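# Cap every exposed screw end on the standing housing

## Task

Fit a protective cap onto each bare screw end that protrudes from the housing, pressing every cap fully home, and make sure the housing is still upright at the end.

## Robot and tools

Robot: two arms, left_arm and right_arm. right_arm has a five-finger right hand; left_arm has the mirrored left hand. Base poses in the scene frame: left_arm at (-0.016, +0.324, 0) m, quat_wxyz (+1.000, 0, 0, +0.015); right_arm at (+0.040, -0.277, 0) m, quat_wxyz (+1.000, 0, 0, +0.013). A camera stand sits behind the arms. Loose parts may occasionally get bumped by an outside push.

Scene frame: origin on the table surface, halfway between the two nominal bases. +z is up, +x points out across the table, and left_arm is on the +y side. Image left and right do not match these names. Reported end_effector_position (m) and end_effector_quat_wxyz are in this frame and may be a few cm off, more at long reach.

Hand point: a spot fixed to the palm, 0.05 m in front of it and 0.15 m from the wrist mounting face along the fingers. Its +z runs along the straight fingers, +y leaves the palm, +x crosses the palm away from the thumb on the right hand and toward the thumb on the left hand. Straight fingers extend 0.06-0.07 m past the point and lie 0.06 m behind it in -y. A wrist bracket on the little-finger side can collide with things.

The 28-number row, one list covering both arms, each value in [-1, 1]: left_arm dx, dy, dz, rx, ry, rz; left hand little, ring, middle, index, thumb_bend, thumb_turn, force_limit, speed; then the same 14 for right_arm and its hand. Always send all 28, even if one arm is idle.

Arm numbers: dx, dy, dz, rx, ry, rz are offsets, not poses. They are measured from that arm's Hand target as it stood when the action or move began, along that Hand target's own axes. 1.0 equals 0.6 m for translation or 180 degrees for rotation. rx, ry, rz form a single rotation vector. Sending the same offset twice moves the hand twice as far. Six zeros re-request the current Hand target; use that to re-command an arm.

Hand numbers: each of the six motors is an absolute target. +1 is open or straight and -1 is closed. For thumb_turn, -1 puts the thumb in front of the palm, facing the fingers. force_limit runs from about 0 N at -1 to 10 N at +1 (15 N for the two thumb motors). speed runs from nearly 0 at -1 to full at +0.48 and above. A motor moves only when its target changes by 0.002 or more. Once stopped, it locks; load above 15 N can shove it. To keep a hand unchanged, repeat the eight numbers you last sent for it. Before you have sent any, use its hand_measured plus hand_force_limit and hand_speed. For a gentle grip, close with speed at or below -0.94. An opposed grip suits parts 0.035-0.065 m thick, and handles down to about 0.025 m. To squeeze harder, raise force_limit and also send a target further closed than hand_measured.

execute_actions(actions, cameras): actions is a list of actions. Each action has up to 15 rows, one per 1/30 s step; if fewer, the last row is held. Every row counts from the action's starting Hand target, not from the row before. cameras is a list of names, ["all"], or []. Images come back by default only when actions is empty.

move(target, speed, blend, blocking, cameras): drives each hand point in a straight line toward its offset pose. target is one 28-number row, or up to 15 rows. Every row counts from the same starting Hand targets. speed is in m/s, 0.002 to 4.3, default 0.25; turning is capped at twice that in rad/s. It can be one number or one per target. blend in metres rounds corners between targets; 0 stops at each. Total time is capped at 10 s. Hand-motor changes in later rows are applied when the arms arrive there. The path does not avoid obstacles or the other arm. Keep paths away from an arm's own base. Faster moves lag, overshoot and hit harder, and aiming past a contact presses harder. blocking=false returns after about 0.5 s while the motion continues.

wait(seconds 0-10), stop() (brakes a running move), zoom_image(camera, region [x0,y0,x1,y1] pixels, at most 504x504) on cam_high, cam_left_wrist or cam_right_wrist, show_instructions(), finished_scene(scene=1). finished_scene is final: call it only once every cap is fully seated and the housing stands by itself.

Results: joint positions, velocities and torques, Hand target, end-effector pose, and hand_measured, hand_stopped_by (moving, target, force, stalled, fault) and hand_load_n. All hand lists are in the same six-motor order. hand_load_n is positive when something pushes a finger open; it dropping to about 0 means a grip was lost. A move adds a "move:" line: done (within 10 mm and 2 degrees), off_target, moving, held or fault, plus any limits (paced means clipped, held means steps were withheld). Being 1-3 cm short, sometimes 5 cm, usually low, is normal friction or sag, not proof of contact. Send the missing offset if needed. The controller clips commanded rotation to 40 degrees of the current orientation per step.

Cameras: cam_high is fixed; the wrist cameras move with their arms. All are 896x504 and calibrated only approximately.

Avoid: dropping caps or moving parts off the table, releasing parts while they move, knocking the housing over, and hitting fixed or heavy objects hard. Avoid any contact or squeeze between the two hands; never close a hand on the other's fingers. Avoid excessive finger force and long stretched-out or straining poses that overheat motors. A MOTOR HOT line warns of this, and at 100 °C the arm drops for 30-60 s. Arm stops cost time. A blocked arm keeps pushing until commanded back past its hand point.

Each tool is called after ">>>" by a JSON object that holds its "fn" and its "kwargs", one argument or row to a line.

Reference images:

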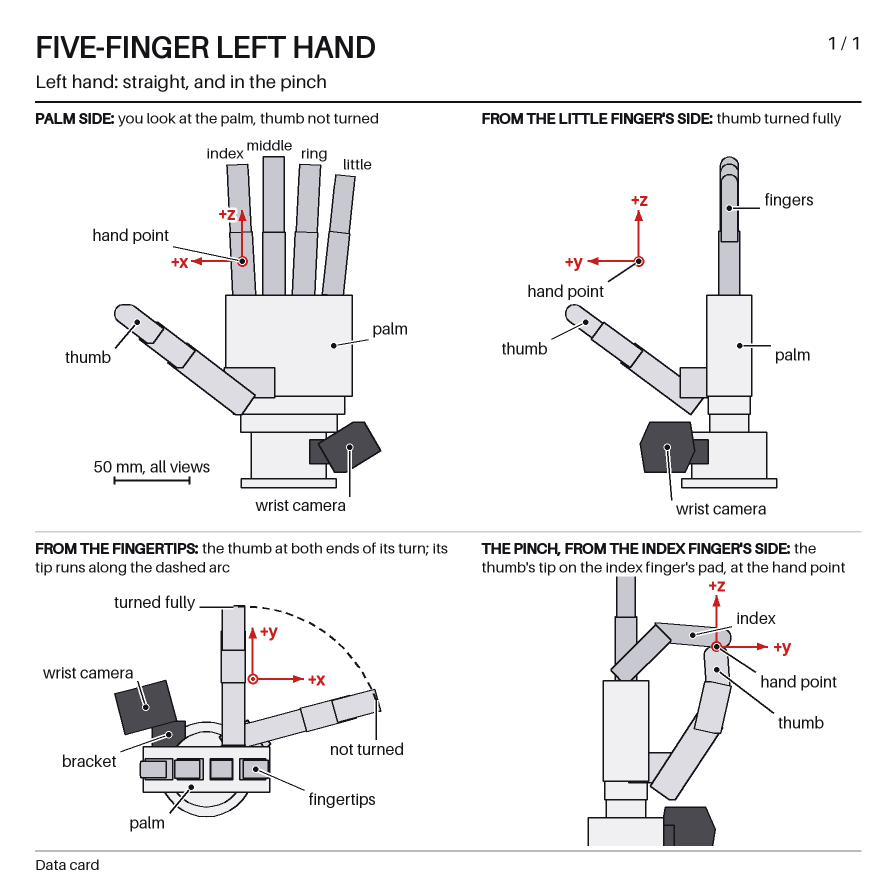

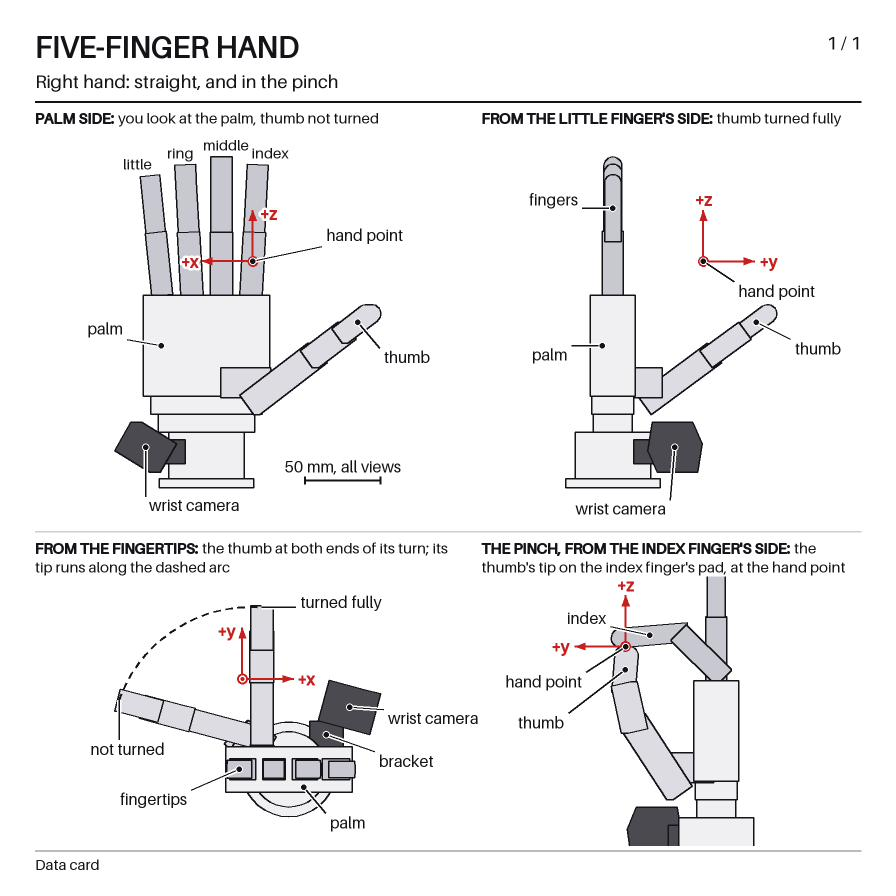

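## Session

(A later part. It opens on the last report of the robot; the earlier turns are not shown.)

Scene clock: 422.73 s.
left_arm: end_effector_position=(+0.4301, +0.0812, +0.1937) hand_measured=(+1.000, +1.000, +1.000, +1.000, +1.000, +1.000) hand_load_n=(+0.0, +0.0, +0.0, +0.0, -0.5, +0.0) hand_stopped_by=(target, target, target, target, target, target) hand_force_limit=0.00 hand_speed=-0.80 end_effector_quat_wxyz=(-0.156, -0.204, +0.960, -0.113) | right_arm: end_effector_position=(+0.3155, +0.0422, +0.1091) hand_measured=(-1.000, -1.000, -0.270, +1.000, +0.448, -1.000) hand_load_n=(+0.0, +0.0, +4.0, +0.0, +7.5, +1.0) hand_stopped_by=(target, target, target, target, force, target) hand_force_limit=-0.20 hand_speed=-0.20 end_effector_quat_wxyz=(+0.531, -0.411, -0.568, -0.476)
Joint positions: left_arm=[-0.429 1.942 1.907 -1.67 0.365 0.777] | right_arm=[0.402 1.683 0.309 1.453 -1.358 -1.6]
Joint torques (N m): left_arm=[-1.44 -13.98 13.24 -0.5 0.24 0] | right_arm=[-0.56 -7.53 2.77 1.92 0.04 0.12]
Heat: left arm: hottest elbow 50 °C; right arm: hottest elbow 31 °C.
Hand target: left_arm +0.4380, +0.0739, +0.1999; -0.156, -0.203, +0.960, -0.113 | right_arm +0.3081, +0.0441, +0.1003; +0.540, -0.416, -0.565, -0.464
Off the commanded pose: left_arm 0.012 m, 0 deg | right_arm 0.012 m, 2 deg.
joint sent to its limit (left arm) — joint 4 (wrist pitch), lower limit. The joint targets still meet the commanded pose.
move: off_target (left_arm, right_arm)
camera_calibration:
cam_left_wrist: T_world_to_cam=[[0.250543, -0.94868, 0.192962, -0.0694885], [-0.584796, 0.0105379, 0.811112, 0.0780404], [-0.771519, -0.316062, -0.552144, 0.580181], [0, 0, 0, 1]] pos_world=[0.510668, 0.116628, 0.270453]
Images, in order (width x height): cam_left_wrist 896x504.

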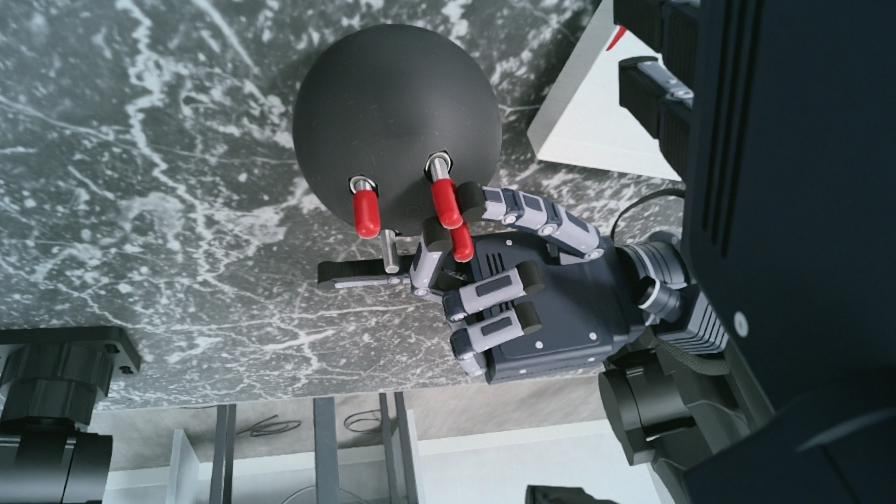

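>>> {"fn": "move", "kwargs": {
  "target": [0,0,0,0,0,0,1,1,1,1,1,1,0,-0.8,-0.0083,-0.0006,-0.0001,0,0,0,-1,-1,-0.27,1,0.35,-1,-0.2,-0.2],
  "speed": 0.03,
  "cameras": ["cam_left_wrist"]
}}

>>> {"fn": "zoom_image", "kwargs": {
  "camera": "cam_left_wrist",
  "region": [425, 145, 495, 245]
}}

Scene clock: 424.33 s.
left_arm: end_effector_position=(+0.4301, +0.0812, +0.1937) hand_measured=(+1.000, +1.000, +1.000, +1.000, +1.000, +1.000) hand_load_n=(+0.0, +0.0, +0.0, +0.0, +0.0, +0.0) hand_stopped_by=(target, target, target, target, target, target) hand_force_limit=0.00 hand_speed=-0.80 end_effector_quat_wxyz=(-0.156, -0.204, +0.960, -0.113) | right_arm: end_effector_position=(+0.3154, +0.0421, +0.1060) hand_measured=(-1.000, -1.000, -0.270, +1.000, +0.448, -1.000) hand_load_n=(+0.0, +0.0, +5.5, +0.0, +8.0, +0.5) hand_stopped_by=(target, target, target, target, force, target) hand_force_limit=-0.20 hand_speed=-0.20 end_effector_quat_wxyz=(+0.529, -0.408, -0.570, -0.478)
Joint positions: left_arm=[-0.429 1.942 1.907 -1.67 0.365 0.777] | right_arm=[0.402 1.708 0.309 1.485 -1.358 -1.6]
Joint torques (N m): left_arm=[-1.61 -13.22 13.29 -0.64 0.23 0] | right_arm=[-0.67 -7.53 2.61 1.73 0.07 0.12]
Heat: left arm: hottest elbow 50 °C; right arm: hottest elbow 31 °C.
Hand target: left_arm +0.4380, +0.0739, +0.1999; -0.156, -0.203, +0.960, -0.113 | right_arm +0.3081, +0.0441, +0.0952; +0.540, -0.416, -0.565, -0.464
Off the commanded pose: left_arm 0.012 m, 0 deg | right_arm 0.013 m, 2 deg.
joint sent to its limit (left arm) — joint 4 (wrist pitch), lower limit. The joint targets still meet the commanded pose.
move: off_target (left_arm, right_arm)
camera_calibration:
cam_left_wrist: T_world_to_cam=[[0.250543, -0.94868, 0.192962, -0.0694885], [-0.584796, 0.0105379, 0.811112, 0.0780404], [-0.771519, -0.316062, -0.552144, 0.580181], [0, 0, 0, 1]] pos_world=[0.510668, 0.116628, 0.270453]
Images, in order (width x height): cam_left_wrist 896x504.

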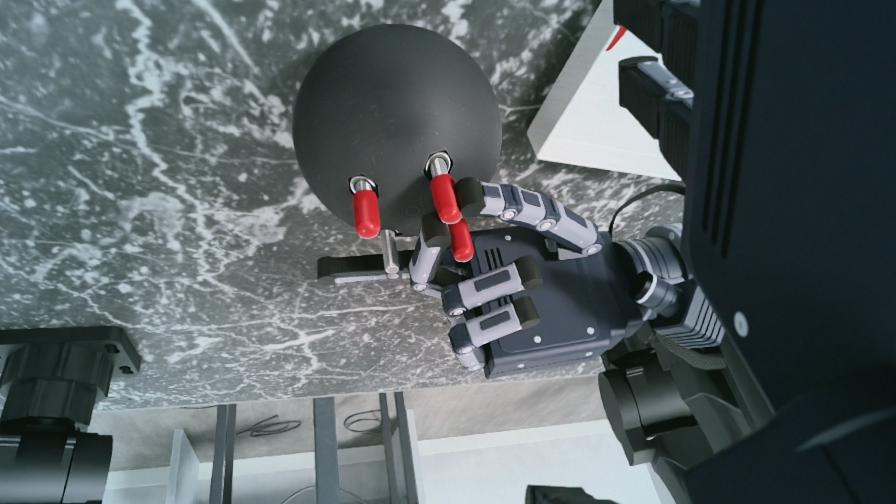

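Scaled by 5.040.

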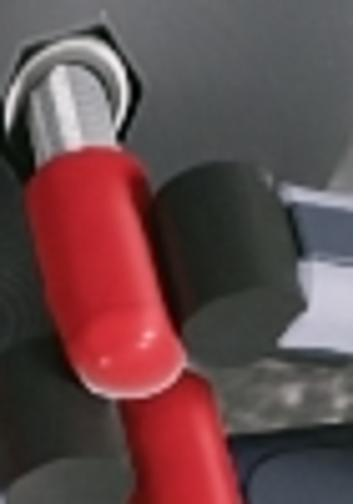

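>>> {"fn": "move", "kwargs": {
  "target": [0,0,0,0,0,0,1,1,1,1,1,1,0,-0.8,-0.0083,-0.0006,-0.0001,0,0,0,-1,-1,-0.27,1,0.35,-1,-0.2,-0.2],
  "speed": 0.03,
  "cameras": ["cam_left_wrist","cam_right_wrist"]
}}

>>> {"fn": "zoom_image", "kwargs": {
  "camera": "cam_left_wrist",
  "region": [425, 145, 495, 245]
}}

Scene clock: 426.03 s.
left_arm: end_effector_position=(+0.4301, +0.0812, +0.1937) hand_measured=(+1.000, +1.000, +1.000, +1.000, +1.000, +1.000) hand_load_n=(+0.0, +0.0, +0.0, +0.0, +0.0, +0.0) hand_stopped_by=(target, target, target, target, target, target) hand_force_limit=0.00 hand_speed=-0.80 end_effector_quat_wxyz=(-0.156, -0.204, +0.960, -0.113) | right_arm: end_effector_position=(+0.3152, +0.0422, +0.1038) hand_measured=(-1.000, -1.000, -0.270, +1.000, +0.448, -1.000) hand_load_n=(+0.0, +0.0, +6.5, +0.0, +10.0, +0.5) hand_stopped_by=(target, target, target, target, force, target) hand_force_limit=-0.20 hand_speed=-0.20 end_effector_quat_wxyz=(+0.527, -0.404, -0.571, -0.482)
Joint positions: left_arm=[-0.429 1.942 1.907 -1.67 0.365 0.777] | right_arm=[0.402 1.73 0.309 1.518 -1.357 -1.601]
Joint torques (N m): left_arm=[-1.2 -13.51 13.2 -0.53 0.23 -0.01] | right_arm=[-0.79 -7.12 2.4 1.48 0.05 0.15]
Heat: left arm: hottest elbow 50 °C; right arm: hottest elbow 31 °C.
Hand target: left_arm +0.4380, +0.0739, +0.1999; -0.156, -0.203, +0.960, -0.113 | right_arm +0.3081, +0.0442, +0.0903; +0.540, -0.416, -0.565, -0.464
Off the commanded pose: left_arm 0.012 m, 0 deg | right_arm 0.015 m, 3 deg.
joint sent to its limit (left arm) — joint 4 (wrist pitch), lower limit. The joint targets still meet the commanded pose.
move: off_target (left_arm, right_arm)
camera_calibration:
cam_left_wrist: T_world_to_cam=[[0.250543, -0.94868, 0.192962, -0.0694885], [-0.584796, 0.0105379, 0.811112, 0.0780404], [-0.771519, -0.316062, -0.552144, 0.580181], [0, 0, 0, 1]] pos_world=[0.510668, 0.116628, 0.270453]
cam_right_wrist: T_world_to_cam=[[0.894708, 0.182519, 0.407657, -0.332538], [0.442241, -0.489939, -0.751254, -0.0537716], [0.0626086, 0.852435, -0.51907, 0.113807], [0, 0, 0, 1]] pos_world=[0.314179, -0.0626635, 0.154239]
Images, in order (width x height): cam_left_wrist 896x504, cam_right_wrist 896x504.

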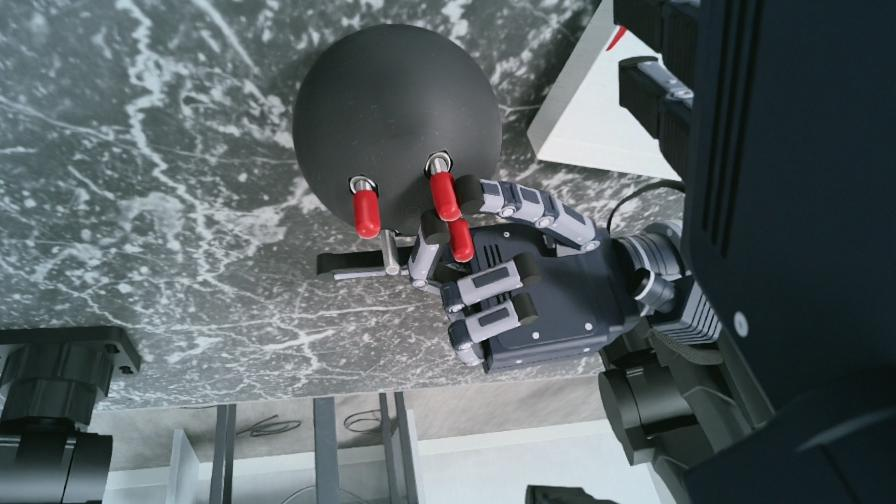

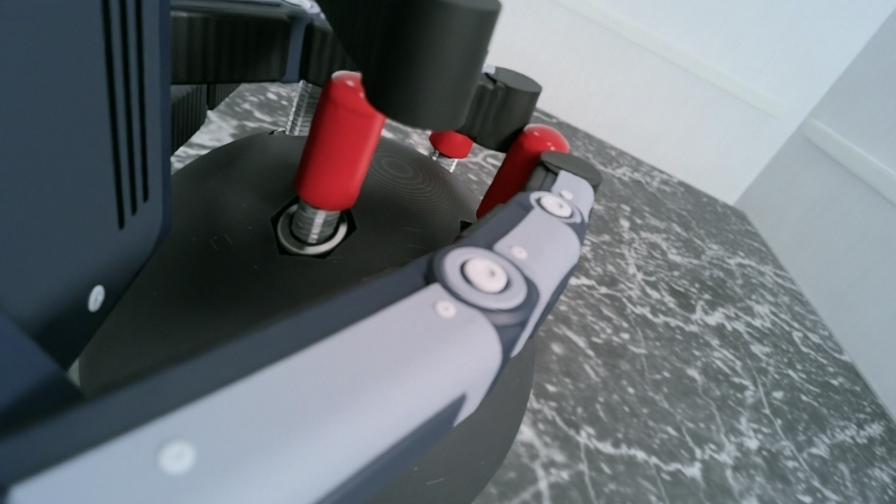

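Scaled by 5.040.

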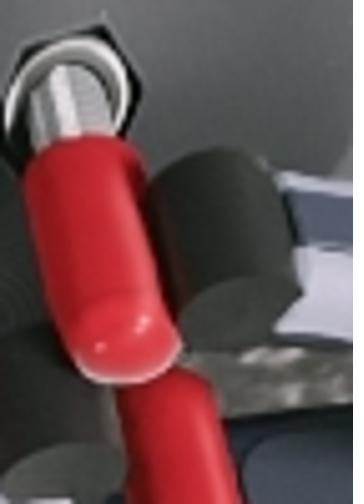

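>>> {"fn": "move", "kwargs": {
  "target": [0,0,0,0,0,0,1,1,1,1,1,1,0,-0.8,-0.0083,-0.0006,-0.0001,0,0,0,-1,-1,-0.27,1,0.35,-1,-0.2,-0.2],
  "speed": 0.03,
  "cameras": ["cam_left_wrist"]
}}

>>> {"fn": "zoom_image", "kwargs": {
  "camera": "cam_left_wrist",
  "region": [425, 145, 495, 245]
}}

Scene clock: 428.13 s.
left_arm: end_effector_position=(+0.4301, +0.0812, +0.1937) hand_measured=(+1.000, +1.000, +1.000, +1.000, +1.000, +1.000) hand_load_n=(+0.0, +0.0, +0.0, +0.0, -0.5, +0.0) hand_stopped_by=(target, target, target, target, target, target) hand_force_limit=0.00 hand_speed=-0.80 end_effector_quat_wxyz=(-0.156, -0.204, +0.960, -0.113) | right_arm: end_effector_position=(+0.3149, +0.0422, +0.1009) hand_measured=(-1.000, -1.000, -0.270, +1.000, +0.448, -1.000) hand_load_n=(+0.0, +0.0, +7.5, +0.0, +11.0, +0.0) hand_stopped_by=(target, target, target, target, force, target) hand_force_limit=-0.20 hand_speed=-0.20 end_effector_quat_wxyz=(+0.525, -0.401, -0.573, -0.485)
Joint positions: left_arm=[-0.429 1.942 1.907 -1.67 0.365 0.777] | right_arm=[0.403 1.754 0.309 1.548 -1.357 -1.605]
Joint torques (N m): left_arm=[-1.44 -13.16 13.39 -0.66 0.2 -0.01] | right_arm=[-0.56 -7 2.48 1.28 0.03 0.19]
Heat: left arm: hottest elbow 50 °C; right arm: hottest elbow 31 °C.
Hand target: left_arm +0.4380, +0.0739, +0.1999; -0.156, -0.203, +0.960, -0.113 | right_arm +0.3081, +0.0442, +0.0853; +0.540, -0.416, -0.565, -0.464
Off the commanded pose: left_arm 0.012 m, 0 deg | right_arm 0.017 m, 4 deg.
joint sent to its limit (left arm) — joint 4 (wrist pitch), lower limit. The joint targets still meet the commanded pose.
move: off_target (left_arm, right_arm)
camera_calibration:
cam_left_wrist: T_world_to_cam=[[0.250543, -0.94868, 0.192962, -0.0694885], [-0.584796, 0.0105379, 0.811112, 0.0780404], [-0.771519, -0.316062, -0.552144, 0.580181], [0, 0, 0, 1]] pos_world=[0.510668, 0.116628, 0.270453]
Images, in order (width x height): cam_left_wrist 896x504.

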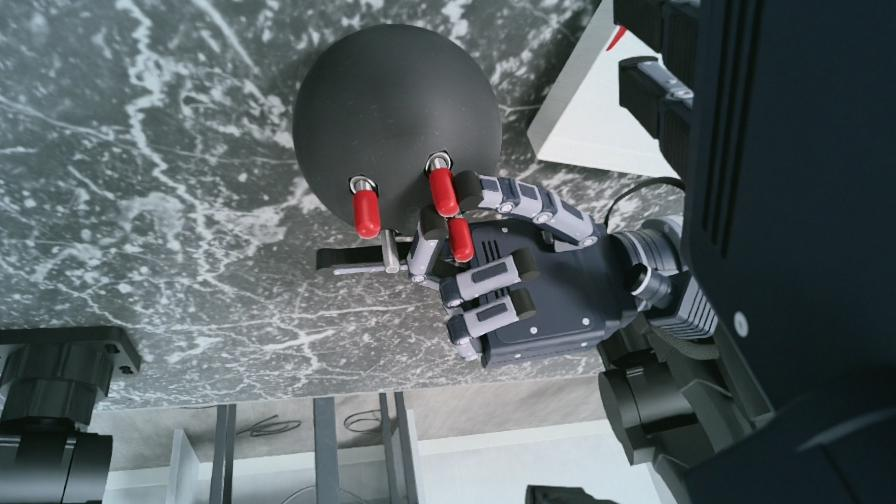

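Scaled by 5.040.

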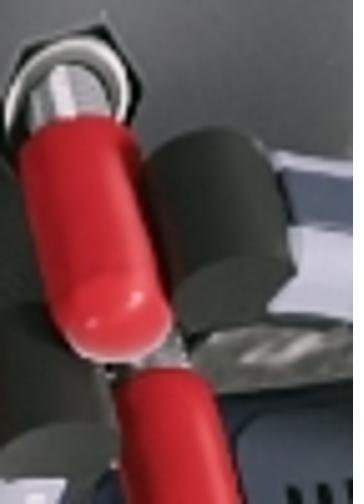

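>>> {"fn": "move", "kwargs": {
  "target": [0,0,0,0,0,0,1,1,1,1,1,1,0,-0.8,-0.0067,-0.0005,-0.0001,0,0,0,-1,-1,-0.27,1,0.35,-1,-0.2,-0.2],
  "speed": 0.03,
  "cameras": ["cam_left_wrist","cam_right_wrist"]
}}

>>> {"fn": "zoom_image", "kwargs": {
  "camera": "cam_left_wrist",
  "region": [425, 145, 495, 245]
}}

Scene clock: 429.53 s.
left_arm: end_effector_position=(+0.4301, +0.0812, +0.1937) hand_measured=(+1.000, +1.000, +1.000, +1.000, +1.000, +1.000) hand_load_n=(+0.0, +0.0, +0.0, +0.0, -0.5, +0.0) hand_stopped_by=(target, target, target, target, target, target) hand_force_limit=0.00 hand_speed=-0.80 end_effector_quat_wxyz=(-0.156, -0.204, +0.960, -0.113) | right_arm: end_effector_position=(+0.3151, +0.0422, +0.1000) hand_measured=(-1.000, -1.000, -0.270, +1.000, +0.448, -1.000) hand_load_n=(+0.0, +0.0, +6.5, +0.0, +11.0, -1.5) hand_stopped_by=(target, target, target, target, force, target) hand_force_limit=-0.20 hand_speed=-0.20 end_effector_quat_wxyz=(+0.521, -0.396, -0.576, -0.489)
Joint positions: left_arm=[-0.429 1.942 1.907 -1.67 0.365 0.777] | right_arm=[0.403 1.767 0.309 1.564 -1.356 -1.618]
Joint torques (N m): left_arm=[-1.79 -13.51 13.41 -0.65 0.22 -0.05] | right_arm=[-0.44 -6.42 2.4 1.25 -0.01 0.32]
Heat: left arm: hottest elbow 50 °C; right arm: hottest elbow 31 °C.
Hand target: left_arm +0.4380, +0.0739, +0.1999; -0.156, -0.203, +0.960, -0.113 | right_arm +0.3081, +0.0442, +0.0813; +0.540, -0.416, -0.565, -0.464
Off the commanded pose: left_arm 0.012 m, 0 deg | right_arm 0.020 m, 4 deg.
joint read past its limit (right arm) — joint 4 (wrist pitch), upper limit.
joint sent to its limit (left arm) — joint 4 (wrist pitch), lower limit. The joint targets still meet the commanded pose.
move: off_target (left_arm, right_arm)
camera_calibration:
cam_left_wrist: T_world_to_cam=[[0.250543, -0.94868, 0.192962, -0.0694885], [-0.584796, 0.0105379, 0.811112, 0.0780404], [-0.771519, -0.316062, -0.552144, 0.580181], [0, 0, 0, 1]] pos_world=[0.510668, 0.116628, 0.270453]
cam_right_wrist: T_world_to_cam=[[0.884188, 0.178617, 0.431633, -0.329757], [0.460857, -0.484478, -0.743567, -0.0634431], [0.076303, 0.856375, -0.510686, 0.106525], [0, 0, 0, 1]] pos_world=[0.312678, -0.0630616, 0.149561]
Images, in order (width x height): cam_left_wrist 896x504, cam_right_wrist 896x504.

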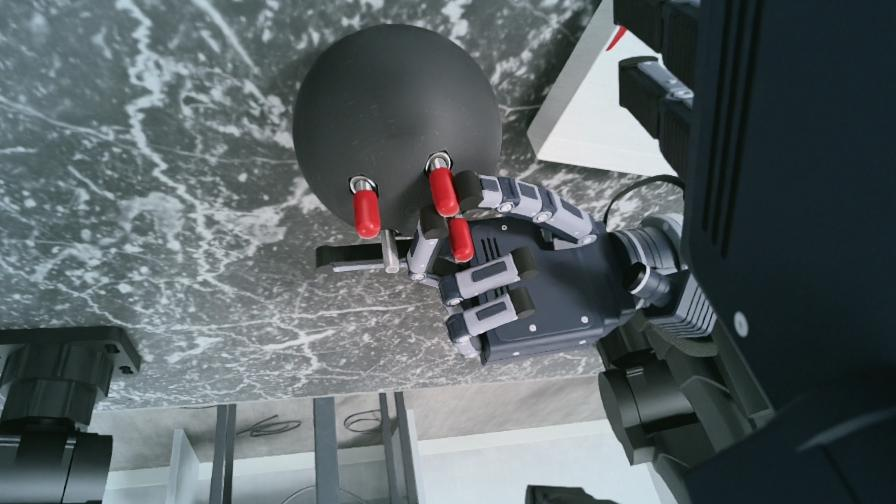

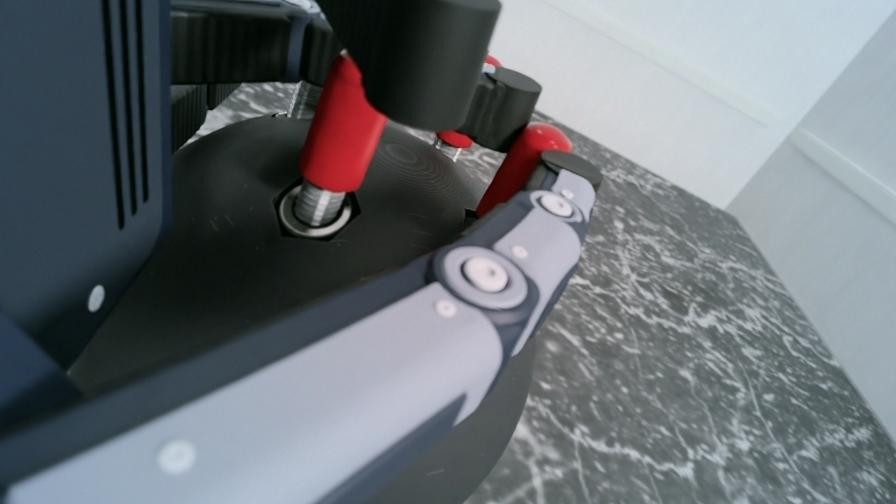

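Scaled by 5.040.

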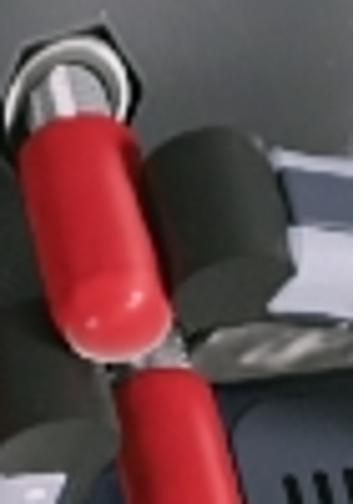

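>>> {"fn": "move", "kwargs": {
  "target": [0,0,0,0,0,0,1,1,1,1,1,1,0,-0.8,0.0208,0.0016,0.0003,0,0,0,-1,-1,-0.27,1,0.35,-1,-0.2,-0.2],
  "speed": 0.05,
  "cameras": ["cam_left_wrist"]
}}

>>> {"fn": "move", "kwargs": {
  "target": [0,0,0,0,0,0,1,1,1,1,1,1,0,-0.8,0,0,0,0,0,0,-1,-1,-0.15,1,0.6,-1,-0.2,-0.3],
  "speed": 0.05,
  "cameras": ["cam_left_wrist","cam_right_wrist"]
}}

>>> {"fn": "zoom_image", "kwargs": {
  "camera": "cam_left_wrist",
  "region": [340, 140, 500, 280]
}}

Scene clock: 431.60 s.
left_arm: end_effector_position=(+0.4301, +0.0812, +0.1937) hand_measured=(+1.000, +1.000, +1.000, +1.000, +1.000, +1.000) hand_load_n=(+0.0, +0.0, +0.0, +0.0, -0.5, +0.0) hand_stopped_by=(target, target, target, target, target, target) hand_force_limit=0.00 hand_speed=-0.80 end_effector_quat_wxyz=(-0.156, -0.204, +0.960, -0.113) | right_arm: end_effector_position=(+0.3150, +0.0424, +0.1010) hand_measured=(-1.000, -1.000, -0.270, +1.000, +0.448, -1.000) hand_load_n=(+0.0, +0.0, +6.5, +0.0, +11.0, +0.0) hand_stopped_by=(target, target, target, target, force, target) hand_force_limit=-0.20 hand_speed=-0.20 end_effector_quat_wxyz=(+0.526, -0.403, -0.572, -0.483)
Joint positions: left_arm=[-0.429 1.942 1.907 -1.67 0.365 0.777] | right_arm=[0.403 1.747 0.309 1.534 -1.356 -1.605]
Joint torques (N m): left_arm=[-1.49 -13.45 13.59 -0.55 0.23 0.01] | right_arm=[-0.56 -9.35 2.39 0.55 0 0.24]
Heat: left arm: hottest elbow 50 °C; right arm: hottest elbow 30 °C.
Hand target: left_arm +0.4380, +0.0739, +0.1999; -0.156, -0.203, +0.960, -0.113 | right_arm +0.3080, +0.0443, +0.0938; +0.540, -0.416, -0.565, -0.464
Off the commanded pose: left_arm 0.012 m, 0 deg | right_arm 0.010 m, 3 deg.
joint sent to its limit (left arm) — joint 4 (wrist pitch), lower limit. The joint targets still meet the commanded pose.
move: off_target (left_arm, right_arm)
camera_calibration:
cam_left_wrist: T_world_to_cam=[[0.250543, -0.94868, 0.192962, -0.0694885], [-0.584796, 0.0105379, 0.811112, 0.0780404], [-0.771519, -0.316062, -0.552144, 0.580181], [0, 0, 0, 1]] pos_world=[0.510668, 0.116628, 0.270453]
Images, in order (width x height): cam_left_wrist 896x504.

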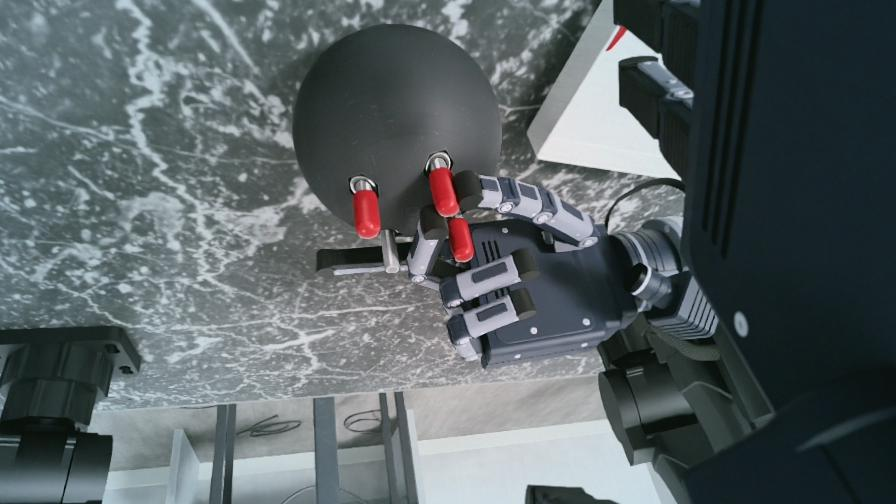

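Scene clock: 432.17 s.
left_arm: end_effector_position=(+0.4301, +0.0812, +0.1937) hand_measured=(+1.000, +1.000, +1.000, +1.000, +1.000, +1.000) hand_load_n=(+0.0, +0.0, +0.0, +0.0, +0.0, +0.0) hand_stopped_by=(target, target, target, target, target, target) hand_force_limit=0.00 hand_speed=-0.80 end_effector_quat_wxyz=(-0.156, -0.204, +0.960, -0.113) | right_arm: end_effector_position=(+0.3146, +0.0423, +0.0989) hand_measured=(-1.000, -1.000, -0.150, +1.000, +0.600, -1.000) hand_load_n=(+0.0, +0.0, +0.0, +0.5, +0.0, +0.0) hand_stopped_by=(target, target, target, target, target, target) hand_force_limit=-0.20 hand_speed=-0.30 end_effector_quat_wxyz=(+0.531, -0.409, -0.568, -0.477)
Joint positions: left_arm=[-0.429 1.942 1.907 -1.67 0.365 0.777] | right_arm=[0.403 1.747 0.309 1.527 -1.356 -1.592]
Joint torques (N m): left_arm=[-1.61 -13.57 13.3 -0.51 0.24 -0.07] | right_arm=[-0.91 -9.23 2.43 0.79 -0.01 0.13]
Heat: left arm: hottest elbow 50 °C; right arm: hottest elbow 30 °C.
Hand target: left_arm +0.4380, +0.0739, +0.1999; -0.156, -0.203, +0.960, -0.113 | right_arm +0.3079, +0.0441, +0.0939; +0.540, -0.416, -0.565, -0.465
Off the commanded pose: left_arm 0.012 m, 0 deg | right_arm 0.009 m, 2 deg.
joint sent to its limit (left arm) — joint 4 (wrist pitch), lower limit. The joint targets still meet the commanded pose.
move: off_target (left_arm)
camera_calibration:
cam_left_wrist: T_world_to_cam=[[0.250543, -0.94868, 0.192962, -0.0694885], [-0.584796, 0.0105379, 0.811112, 0.0780404], [-0.771519, -0.316062, -0.552144, 0.580181], [0, 0, 0, 1]] pos_world=[0.510668, 0.116628, 0.270453]
cam_right_wrist: T_world_to_cam=[[0.900922, 0.184618, 0.392753, -0.330498], [0.430568, -0.493509, -0.755685, -0.0528283], [0.0543145, 0.849921, -0.524104, 0.114491], [0, 0, 0, 1]] pos_world=[0.31428, -0.0623636, 0.149887]
Images, in order (width x height): cam_left_wrist 896x504, cam_right_wrist 896x504.

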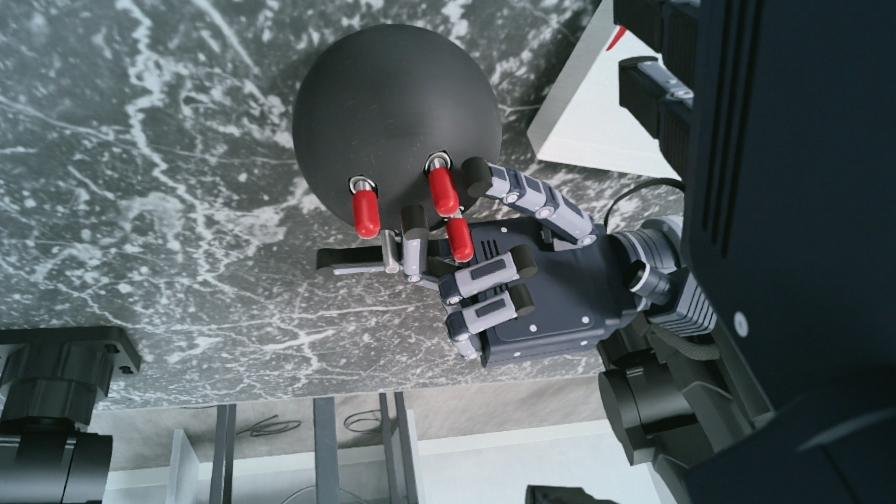

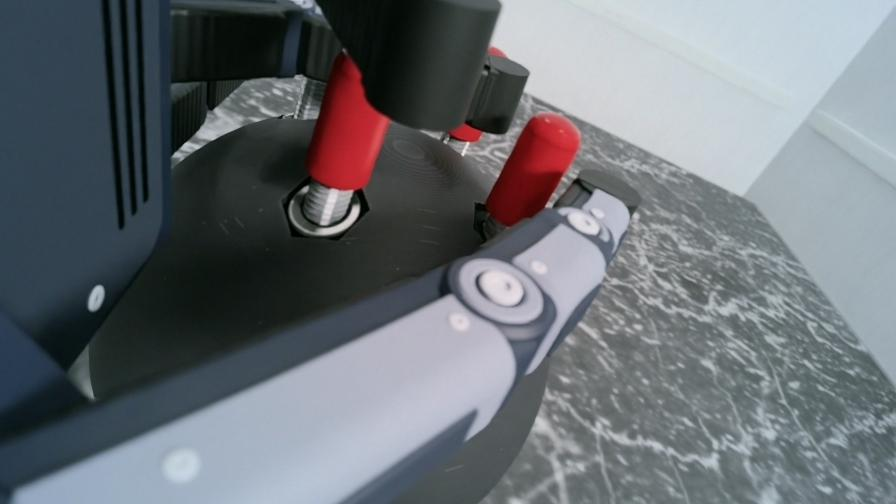

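Scaled by 3.150.

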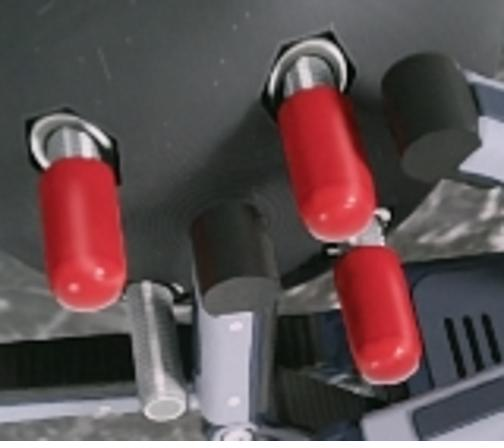

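>>> {"fn": "move", "kwargs": {
  "target": [0,0,0,0,0,0,1,1,1,1,1,1,0,-0.8,0.0493,0.0102,0.0062,0,0,0,-1,-1,-0.18,1,0.62,-1,-0.2,-0.3],
  "speed": 0.06,
  "cameras": ["cam_left_wrist"]
}}

>>> {"fn": "zoom_image", "kwargs": {
  "camera": "cam_left_wrist",
  "region": [340, 140, 500, 280]
}}

Scene clock: 434.97 s.
left_arm: end_effector_position=(+0.4301, +0.0812, +0.1937) hand_measured=(+1.000, +1.000, +1.000, +1.000, +1.000, +1.000) hand_load_n=(+0.0, +0.0, +0.0, +0.0, +0.0, +0.0) hand_stopped_by=(target, target, target, target, target, target) hand_force_limit=0.00 hand_speed=-0.80 end_effector_quat_wxyz=(-0.156, -0.204, +0.960, -0.113) | right_arm: end_effector_position=(+0.3130, +0.0441, +0.1215) hand_measured=(-1.000, -1.000, -0.180, +1.000, +0.620, -1.000) hand_load_n=(+0.0, +0.0, +0.0, +0.0, +0.0, +0.5) hand_stopped_by=(target, target, target, target, target, target) hand_force_limit=-0.20 hand_speed=-0.30 end_effector_quat_wxyz=(+0.541, -0.422, -0.561, -0.465)
Joint positions: left_arm=[-0.429 1.942 1.907 -1.67 0.365 0.777] | right_arm=[0.41 1.6 0.309 1.363 -1.351 -1.565]
Joint torques (N m): left_arm=[-1.79 -13.1 13.39 -0.57 0.24 -0.01] | right_arm=[-0.67 -9.11 4.71 0.92 0.08 -0.15]
Heat: left arm: hottest elbow 50 °C; right arm: hottest elbow 30 °C.
Hand target: left_arm +0.4380, +0.0739, +0.1999; -0.156, -0.203, +0.960, -0.113 | right_arm +0.3111, +0.0480, +0.1238; +0.540, -0.416, -0.565, -0.465
Off the commanded pose: left_arm 0.012 m, 0 deg | right_arm 0.005 m, 1 deg.
joint sent to its limit (left arm) — joint 4 (wrist pitch), lower limit. The joint targets still meet the commanded pose.
move: off_target (left_arm)
camera_calibration:
cam_left_wrist: T_world_to_cam=[[0.250543, -0.94868, 0.192962, -0.0694885], [-0.584796, 0.0105379, 0.811112, 0.0780404], [-0.771519, -0.316062, -0.552144, 0.580181], [0, 0, 0, 1]] pos_world=[0.510668, 0.116628, 0.270453]
Images, in order (width x height): cam_left_wrist 896x504.

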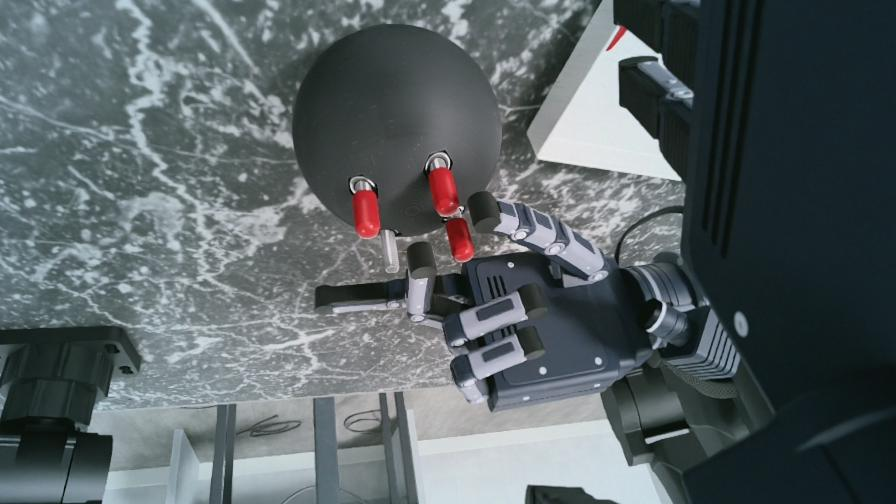

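Scaled by 3.150.

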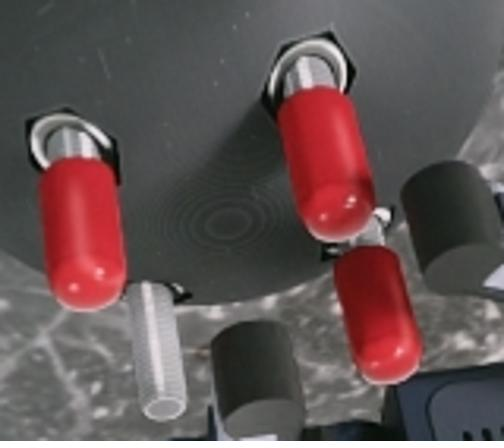

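>>> {"fn": "move", "kwargs": {
  "target": [
    [0,0,0,0,0,0,1,1,1,1,1,1,0,-0.8,0.1097,0.0072,-0.0032,0,0,0,-1,-1,-0.18,1,0.62,-1,-0.2,0],
    [0,0,0,0,0,0,1,1,1,1,1,1,0,-0.8,0.134,-0.0523,-0.1853,-0.109,-0.1178,0.2424,-1,-1,-0.18,1,0.62,-1,-0.2,0],
    [0,0,0,0,0,0,1,1,1,1,1,1,0,-0.8,-0.0223,-0.0463,-0.3697,-0.2179,-0.2356,0.4847,-1,-1,-0.18,1,0.62,-1,-0.2,0]
  ],
  "speed": [0.2, 0.35, 0.35],
  "blend": [0.02, 0.04, 0],
  "cameras": ["cam_right_wrist"]
}}

Scene clock: 440.20 s.
left_arm: end_effector_position=(+0.4301, +0.0812, +0.1937) hand_measured=(+1.000, +1.000, +1.000, +1.000, +1.000, +1.000) hand_load_n=(+0.0, +0.0, +0.0, +0.0, +0.0, +0.0) hand_stopped_by=(target, target, target, target, target, target) hand_force_limit=0.00 hand_speed=-0.80 end_effector_quat_wxyz=(-0.156, -0.204, +0.960, -0.113) | right_arm: end_effector_position=(+0.3199, -0.1719, +0.0956) hand_measured=(-1.000, -1.000, -0.180, +1.000, +0.620, -1.000) hand_load_n=(+0.0, +0.0, +0.0, +0.0, +0.0, +0.0) hand_stopped_by=(target, target, target, target, target, target) hand_force_limit=-0.20 hand_speed=0.00 end_effector_quat_wxyz=(-0.334, +0.935, +0.114, -0.046)
Joint positions: left_arm=[-0.429 1.942 1.907 -1.67 0.365 0.777] | right_arm=[0.093 1.319 0.895 -1.261 -0.679 -1.735]
Joint torques (N m): left_arm=[-0.79 -12.86 13.49 -0.51 0.24 0] | right_arm=[-2.08 -8.41 12.41 -0.5 -0.45 0.17]
Heat: left arm: hottest elbow 50 °C; right arm: hottest elbow 31 °C.
Hand target: left_arm +0.4380, +0.0739, +0.1999; -0.156, -0.203, +0.960, -0.113 | right_arm +0.3346, -0.1738, +0.1052; -0.332, +0.937, +0.107, -0.038
Off the commanded pose: left_arm 0.012 m, 0 deg | right_arm 0.018 m, 1 deg.
joint sent to its limit (left arm) — joint 4 (wrist pitch), lower limit. The joint targets still meet the commanded pose.
move: off_target (left_arm, right_arm)
camera_calibration:
cam_right_wrist: T_world_to_cam=[[0.456979, -0.650621, -0.606517, -0.200442], [-0.613211, -0.72438, 0.315033, 0.0284999], [-0.644316, 0.22796, -0.729994, 0.430731], [0, 0, 0, 1]] pos_world=[0.386601, -0.207957, 0.183881]
Images, in order (width x height): cam_right_wrist 896x504.

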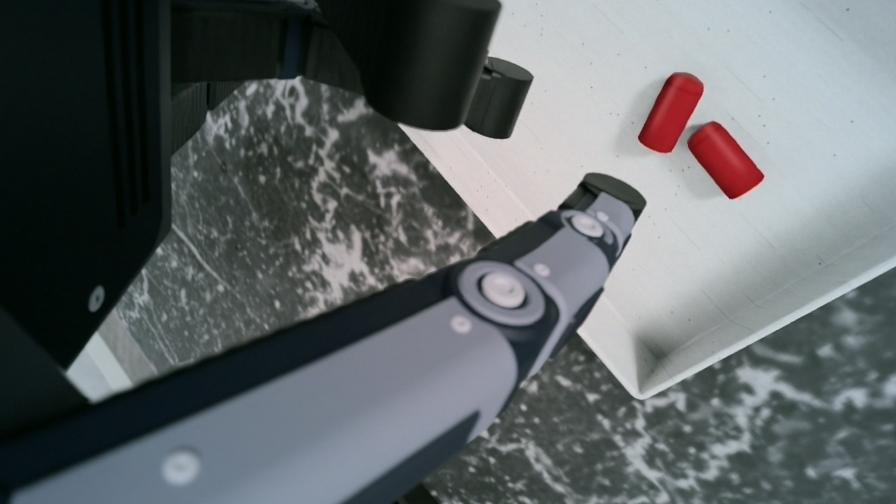

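>>> {"fn": "zoom_image", "kwargs": {
  "camera": "cam_right_wrist",
  "region": [620, 50, 790, 220]
}}

Scaled by 2.965.

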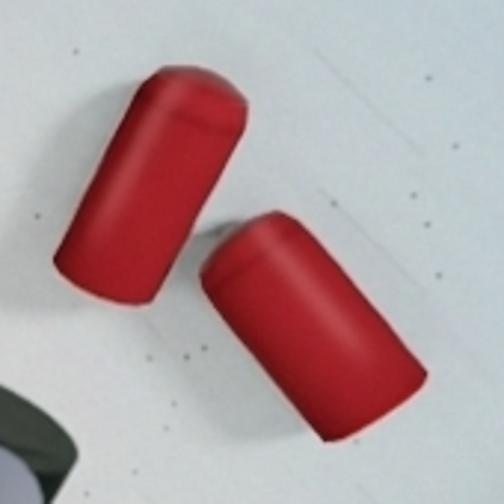

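>>> {"fn": "move", "kwargs": {
  "target": [
    [0,0,0,0,0,0,1,1,1,1,1,1,0,-0.8,-0.002,0.0498,0.0672,0,0,0,-1,-1,-0.3,-0.3,0.58,-1,-0.2,0.2],
    [0,0,0,0,0,0,1,1,1,1,1,1,0,-0.8,-0.0137,0.0935,0.1132,0,0,0,-1,-1,-0.3,-0.3,0.58,-1,-0.2,0.2]
  ],
  "speed": [0.15, 0.08],
  "cameras": ["cam_right_wrist"]
}}

>>> {"fn": "zoom_image", "kwargs": {
  "camera": "cam_right_wrist",
  "region": [440, 60, 740, 285]
}}

Scene clock: 444.83 s.
left_arm: end_effector_position=(+0.4301, +0.0812, +0.1937) hand_measured=(+1.000, +1.000, +1.000, +1.000, +1.000, +1.000) hand_load_n=(+0.0, +0.0, +0.0, +0.0, +0.0, +0.0) hand_stopped_by=(target, target, target, target, target, target) hand_force_limit=0.00 hand_speed=-0.80 end_effector_quat_wxyz=(-0.156, -0.204, +0.960, -0.113) | right_arm: end_effector_position=(+0.3291, -0.1719, +0.0253) hand_measured=(-1.000, -1.000, -0.300, -0.300, +0.580, -1.000) hand_load_n=(+0.0, +0.0, +0.0, +0.5, +0.0, +0.0) hand_stopped_by=(target, target, target, target, target, target) hand_force_limit=-0.20 hand_speed=0.20 end_effector_quat_wxyz=(-0.333, +0.935, +0.114, -0.033)
Joint positions: left_arm=[-0.429 1.942 1.907 -1.67 0.365 0.777] | right_arm=[0.09 1.429 0.793 -1.02 -0.678 -1.728]
Joint torques (N m): left_arm=[-1.73 -13.33 13.24 -0.49 0.25 -0.03] | right_arm=[-2.43 -8.94 6.84 0.68 -0.45 0.01]
Heat: left arm: hottest elbow 50 °C; right arm: hottest elbow 31 °C.
Hand target: left_arm +0.4380, +0.0739, +0.1999; -0.156, -0.203, +0.960, -0.113 | right_arm +0.3269, -0.1764, +0.0172; -0.332, +0.936, +0.107, -0.038
Off the commanded pose: left_arm 0.012 m, 0 deg | right_arm 0.010 m, 1 deg.
joint sent to its limit (left arm) — joint 4 (wrist pitch), lower limit. The joint targets still meet the commanded pose.
move: off_target (left_arm)
camera_calibration:
cam_right_wrist: T_world_to_cam=[[0.466096, -0.653759, -0.596116, -0.251087], [-0.627234, -0.71936, 0.298494, 0.0622342], [-0.623965, 0.234777, -0.745351, 0.380276], [0, 0, 0, 1]] pos_world=[0.393345, -0.208662, 0.115186]
Images, in order (width x height): cam_right_wrist 896x504.

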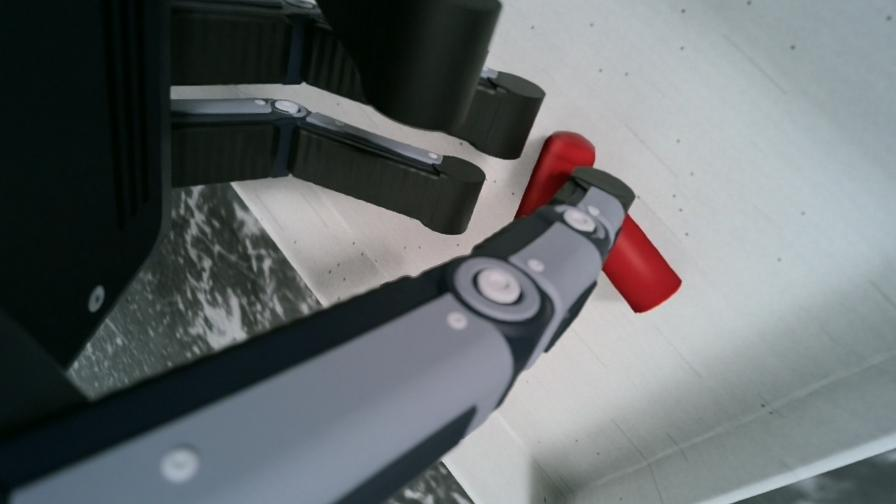

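Scaled by 1.680.

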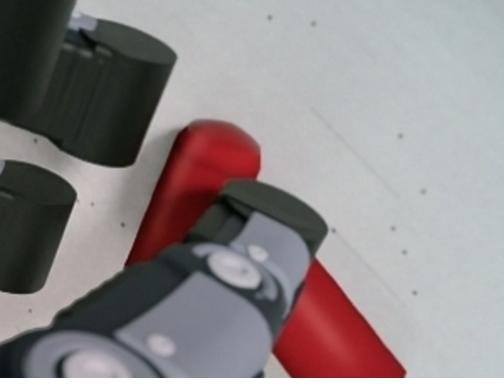

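>>> {"fn": "move", "kwargs": {
  "target": [0,0,0,0,0,0,1,1,1,1,1,1,0,-0.8,0.0008,0.0143,0.0115,0,0,0,-1,-1,-0.27,-0.3,0.56,-1,-0.2,0.2],
  "speed": 0.06,
  "cameras": ["cam_right_wrist"]
}}

>>> {"fn": "zoom_image", "kwargs": {
  "camera": "cam_right_wrist",
  "region": [440, 60, 740, 285]
}}

Scene clock: 446.83 s.
left_arm: end_effector_position=(+0.4301, +0.0812, +0.1937) hand_measured=(+1.000, +1.000, +1.000, +1.000, +1.000, +1.000) hand_load_n=(+0.0, +0.0, +0.0, +0.0, +0.0, +0.0) hand_stopped_by=(target, target, target, target, target, target) hand_force_limit=0.00 hand_speed=-0.80 end_effector_quat_wxyz=(-0.156, -0.204, +0.960, -0.113) | right_arm: end_effector_position=(+0.3313, -0.1737, +0.0160) hand_measured=(-1.000, -1.000, -0.270, -0.300, +0.560, -1.000) hand_load_n=(+0.0, +0.0, -2.5, +0.0, +0.0, +0.0) hand_stopped_by=(target, target, target, target, target, target) hand_force_limit=-0.20 hand_speed=0.20 end_effector_quat_wxyz=(-0.333, +0.936, +0.111, -0.031)
Joint positions: left_arm=[-0.429 1.942 1.907 -1.67 0.365 0.777] | right_arm=[0.083 1.45 0.785 -0.989 -0.678 -1.729]
Joint torques (N m): left_arm=[-1.44 -13.39 13.27 -0.65 0.19 0.04] | right_arm=[-2.43 -8.94 6.48 0.62 -0.4 -0.06]
Heat: left arm: hottest elbow 50 °C; right arm: hottest elbow 31 °C.
Hand target: left_arm +0.4380, +0.0739, +0.1999; -0.156, -0.203, +0.960, -0.113 | right_arm +0.3278, -0.1786, +0.0063; -0.332, +0.937, +0.106, -0.038
Off the commanded pose: left_arm 0.012 m, 0 deg | right_arm 0.011 m, 1 deg.
joint sent to its limit (left arm) — joint 4 (wrist pitch), lower limit. The joint targets still meet the commanded pose.
move: off_target (left_arm, right_arm)
camera_calibration:
cam_right_wrist: T_world_to_cam=[[0.462444, -0.656525, -0.59592, -0.258185], [-0.632385, -0.715322, 0.297329, 0.0675608], [-0.621478, 0.239353, -0.745973, 0.375123], [0, 0, 0, 1]] pos_world=[0.395251, -0.210964, 0.105886]
Images, in order (width x height): cam_right_wrist 896x504.

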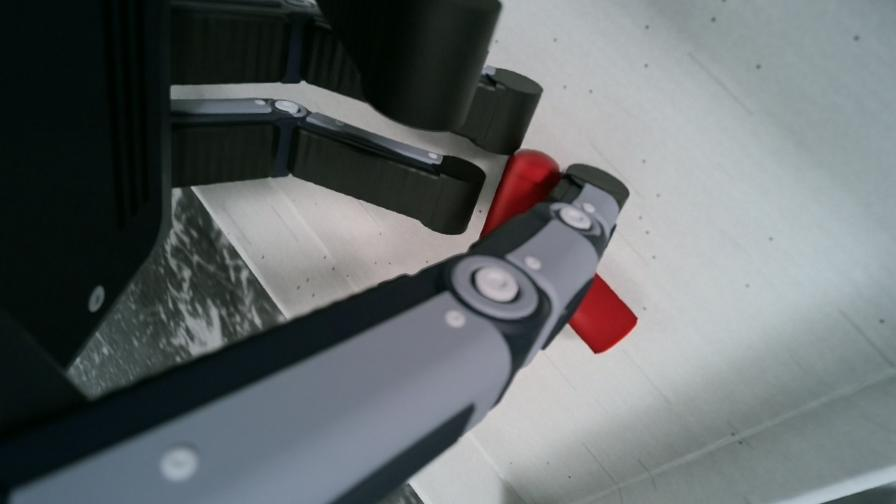

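Scaled by 1.680.

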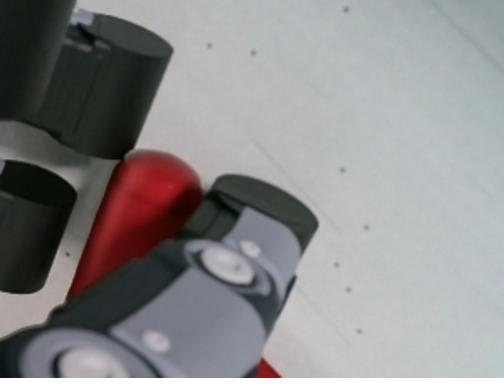

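>>> {"fn": "move", "kwargs": {
  "target": [0,0,0,0,0,0,1,1,1,1,1,1,0,-0.8,-0.0065,0,-0.001,0,0,0,-1,-1,-0.27,-0.3,0.56,-1,-0.2,0.2],
  "speed": 0.06,
  "cameras": ["cam_right_wrist"]
}}

>>> {"fn": "zoom_image", "kwargs": {
  "camera": "cam_right_wrist",
  "region": [440, 60, 740, 285]
}}

Scene clock: 448.33 s.
left_arm: end_effector_position=(+0.4301, +0.0812, +0.1937) hand_measured=(+1.000, +1.000, +1.000, +1.000, +1.000, +1.000) hand_load_n=(+0.0, +0.0, +0.0, +0.0, +0.0, +0.0) hand_stopped_by=(target, target, target, target, target, target) hand_force_limit=0.00 hand_speed=-0.80 end_effector_quat_wxyz=(-0.156, -0.204, +0.960, -0.113) | right_arm: end_effector_position=(+0.3314, -0.1738, +0.0160) hand_measured=(-1.000, -1.000, -0.270, -0.300, +0.560, -1.000) hand_load_n=(+0.0, +0.0, -2.5, +0.5, +0.0, -0.5) hand_stopped_by=(target, target, target, target, target, target) hand_force_limit=-0.20 hand_speed=0.20 end_effector_quat_wxyz=(-0.334, +0.936, +0.111, -0.031)
Joint positions: left_arm=[-0.429 1.942 1.907 -1.67 0.365 0.777] | right_arm=[0.082 1.45 0.785 -0.989 -0.679 -1.729]
Joint torques (N m): left_arm=[-1.08 -12.81 13.44 -0.47 0.21 -0.02] | right_arm=[-2.37 -9.64 5.72 0.39 -0.38 -0.09]
Heat: left arm: hottest elbow 50 °C; right arm: hottest elbow 31 °C.
Hand target: left_arm +0.4380, +0.0739, +0.1999; -0.156, -0.203, +0.960, -0.113 | right_arm +0.3241, -0.1798, +0.0068; -0.332, +0.937, +0.106, -0.038
Off the commanded pose: left_arm 0.012 m, 0 deg | right_arm 0.013 m, 1 deg.
joint sent to its limit (left arm) — joint 4 (wrist pitch), lower limit. The joint targets still meet the commanded pose.
move: off_target (left_arm, right_arm)
camera_calibration:
cam_right_wrist: T_world_to_cam=[[0.462141, -0.65649, -0.596193, -0.258095], [-0.632649, -0.715179, 0.29711, 0.0676465], [-0.621435, 0.239874, -0.745841, 0.375227], [0, 0, 0, 1]] pos_world=[0.395252, -0.211065, 0.105887]
Images, in order (width x height): cam_right_wrist 896x504.

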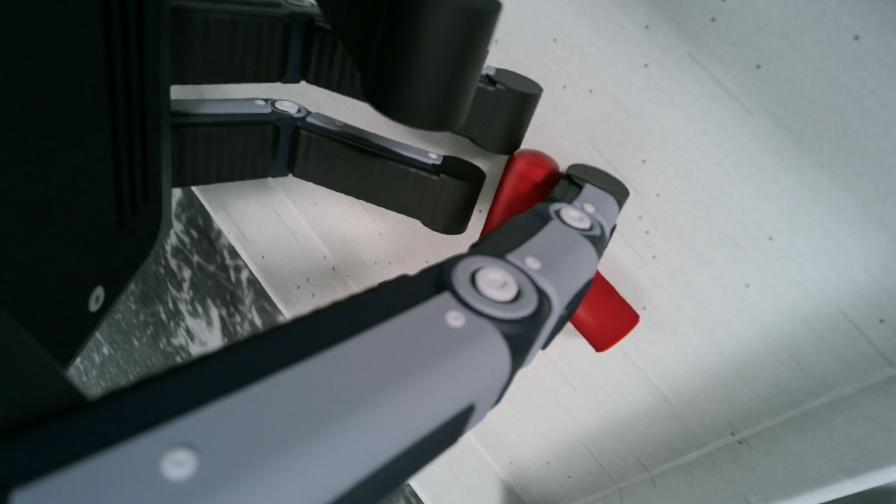

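Scaled by 1.680.

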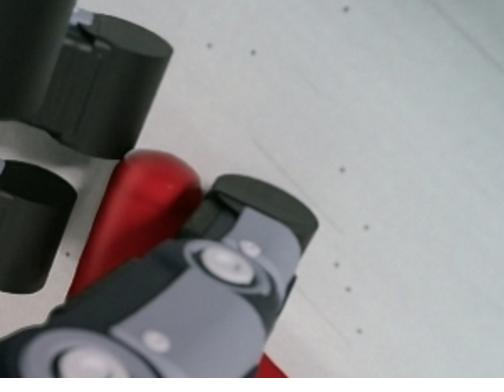

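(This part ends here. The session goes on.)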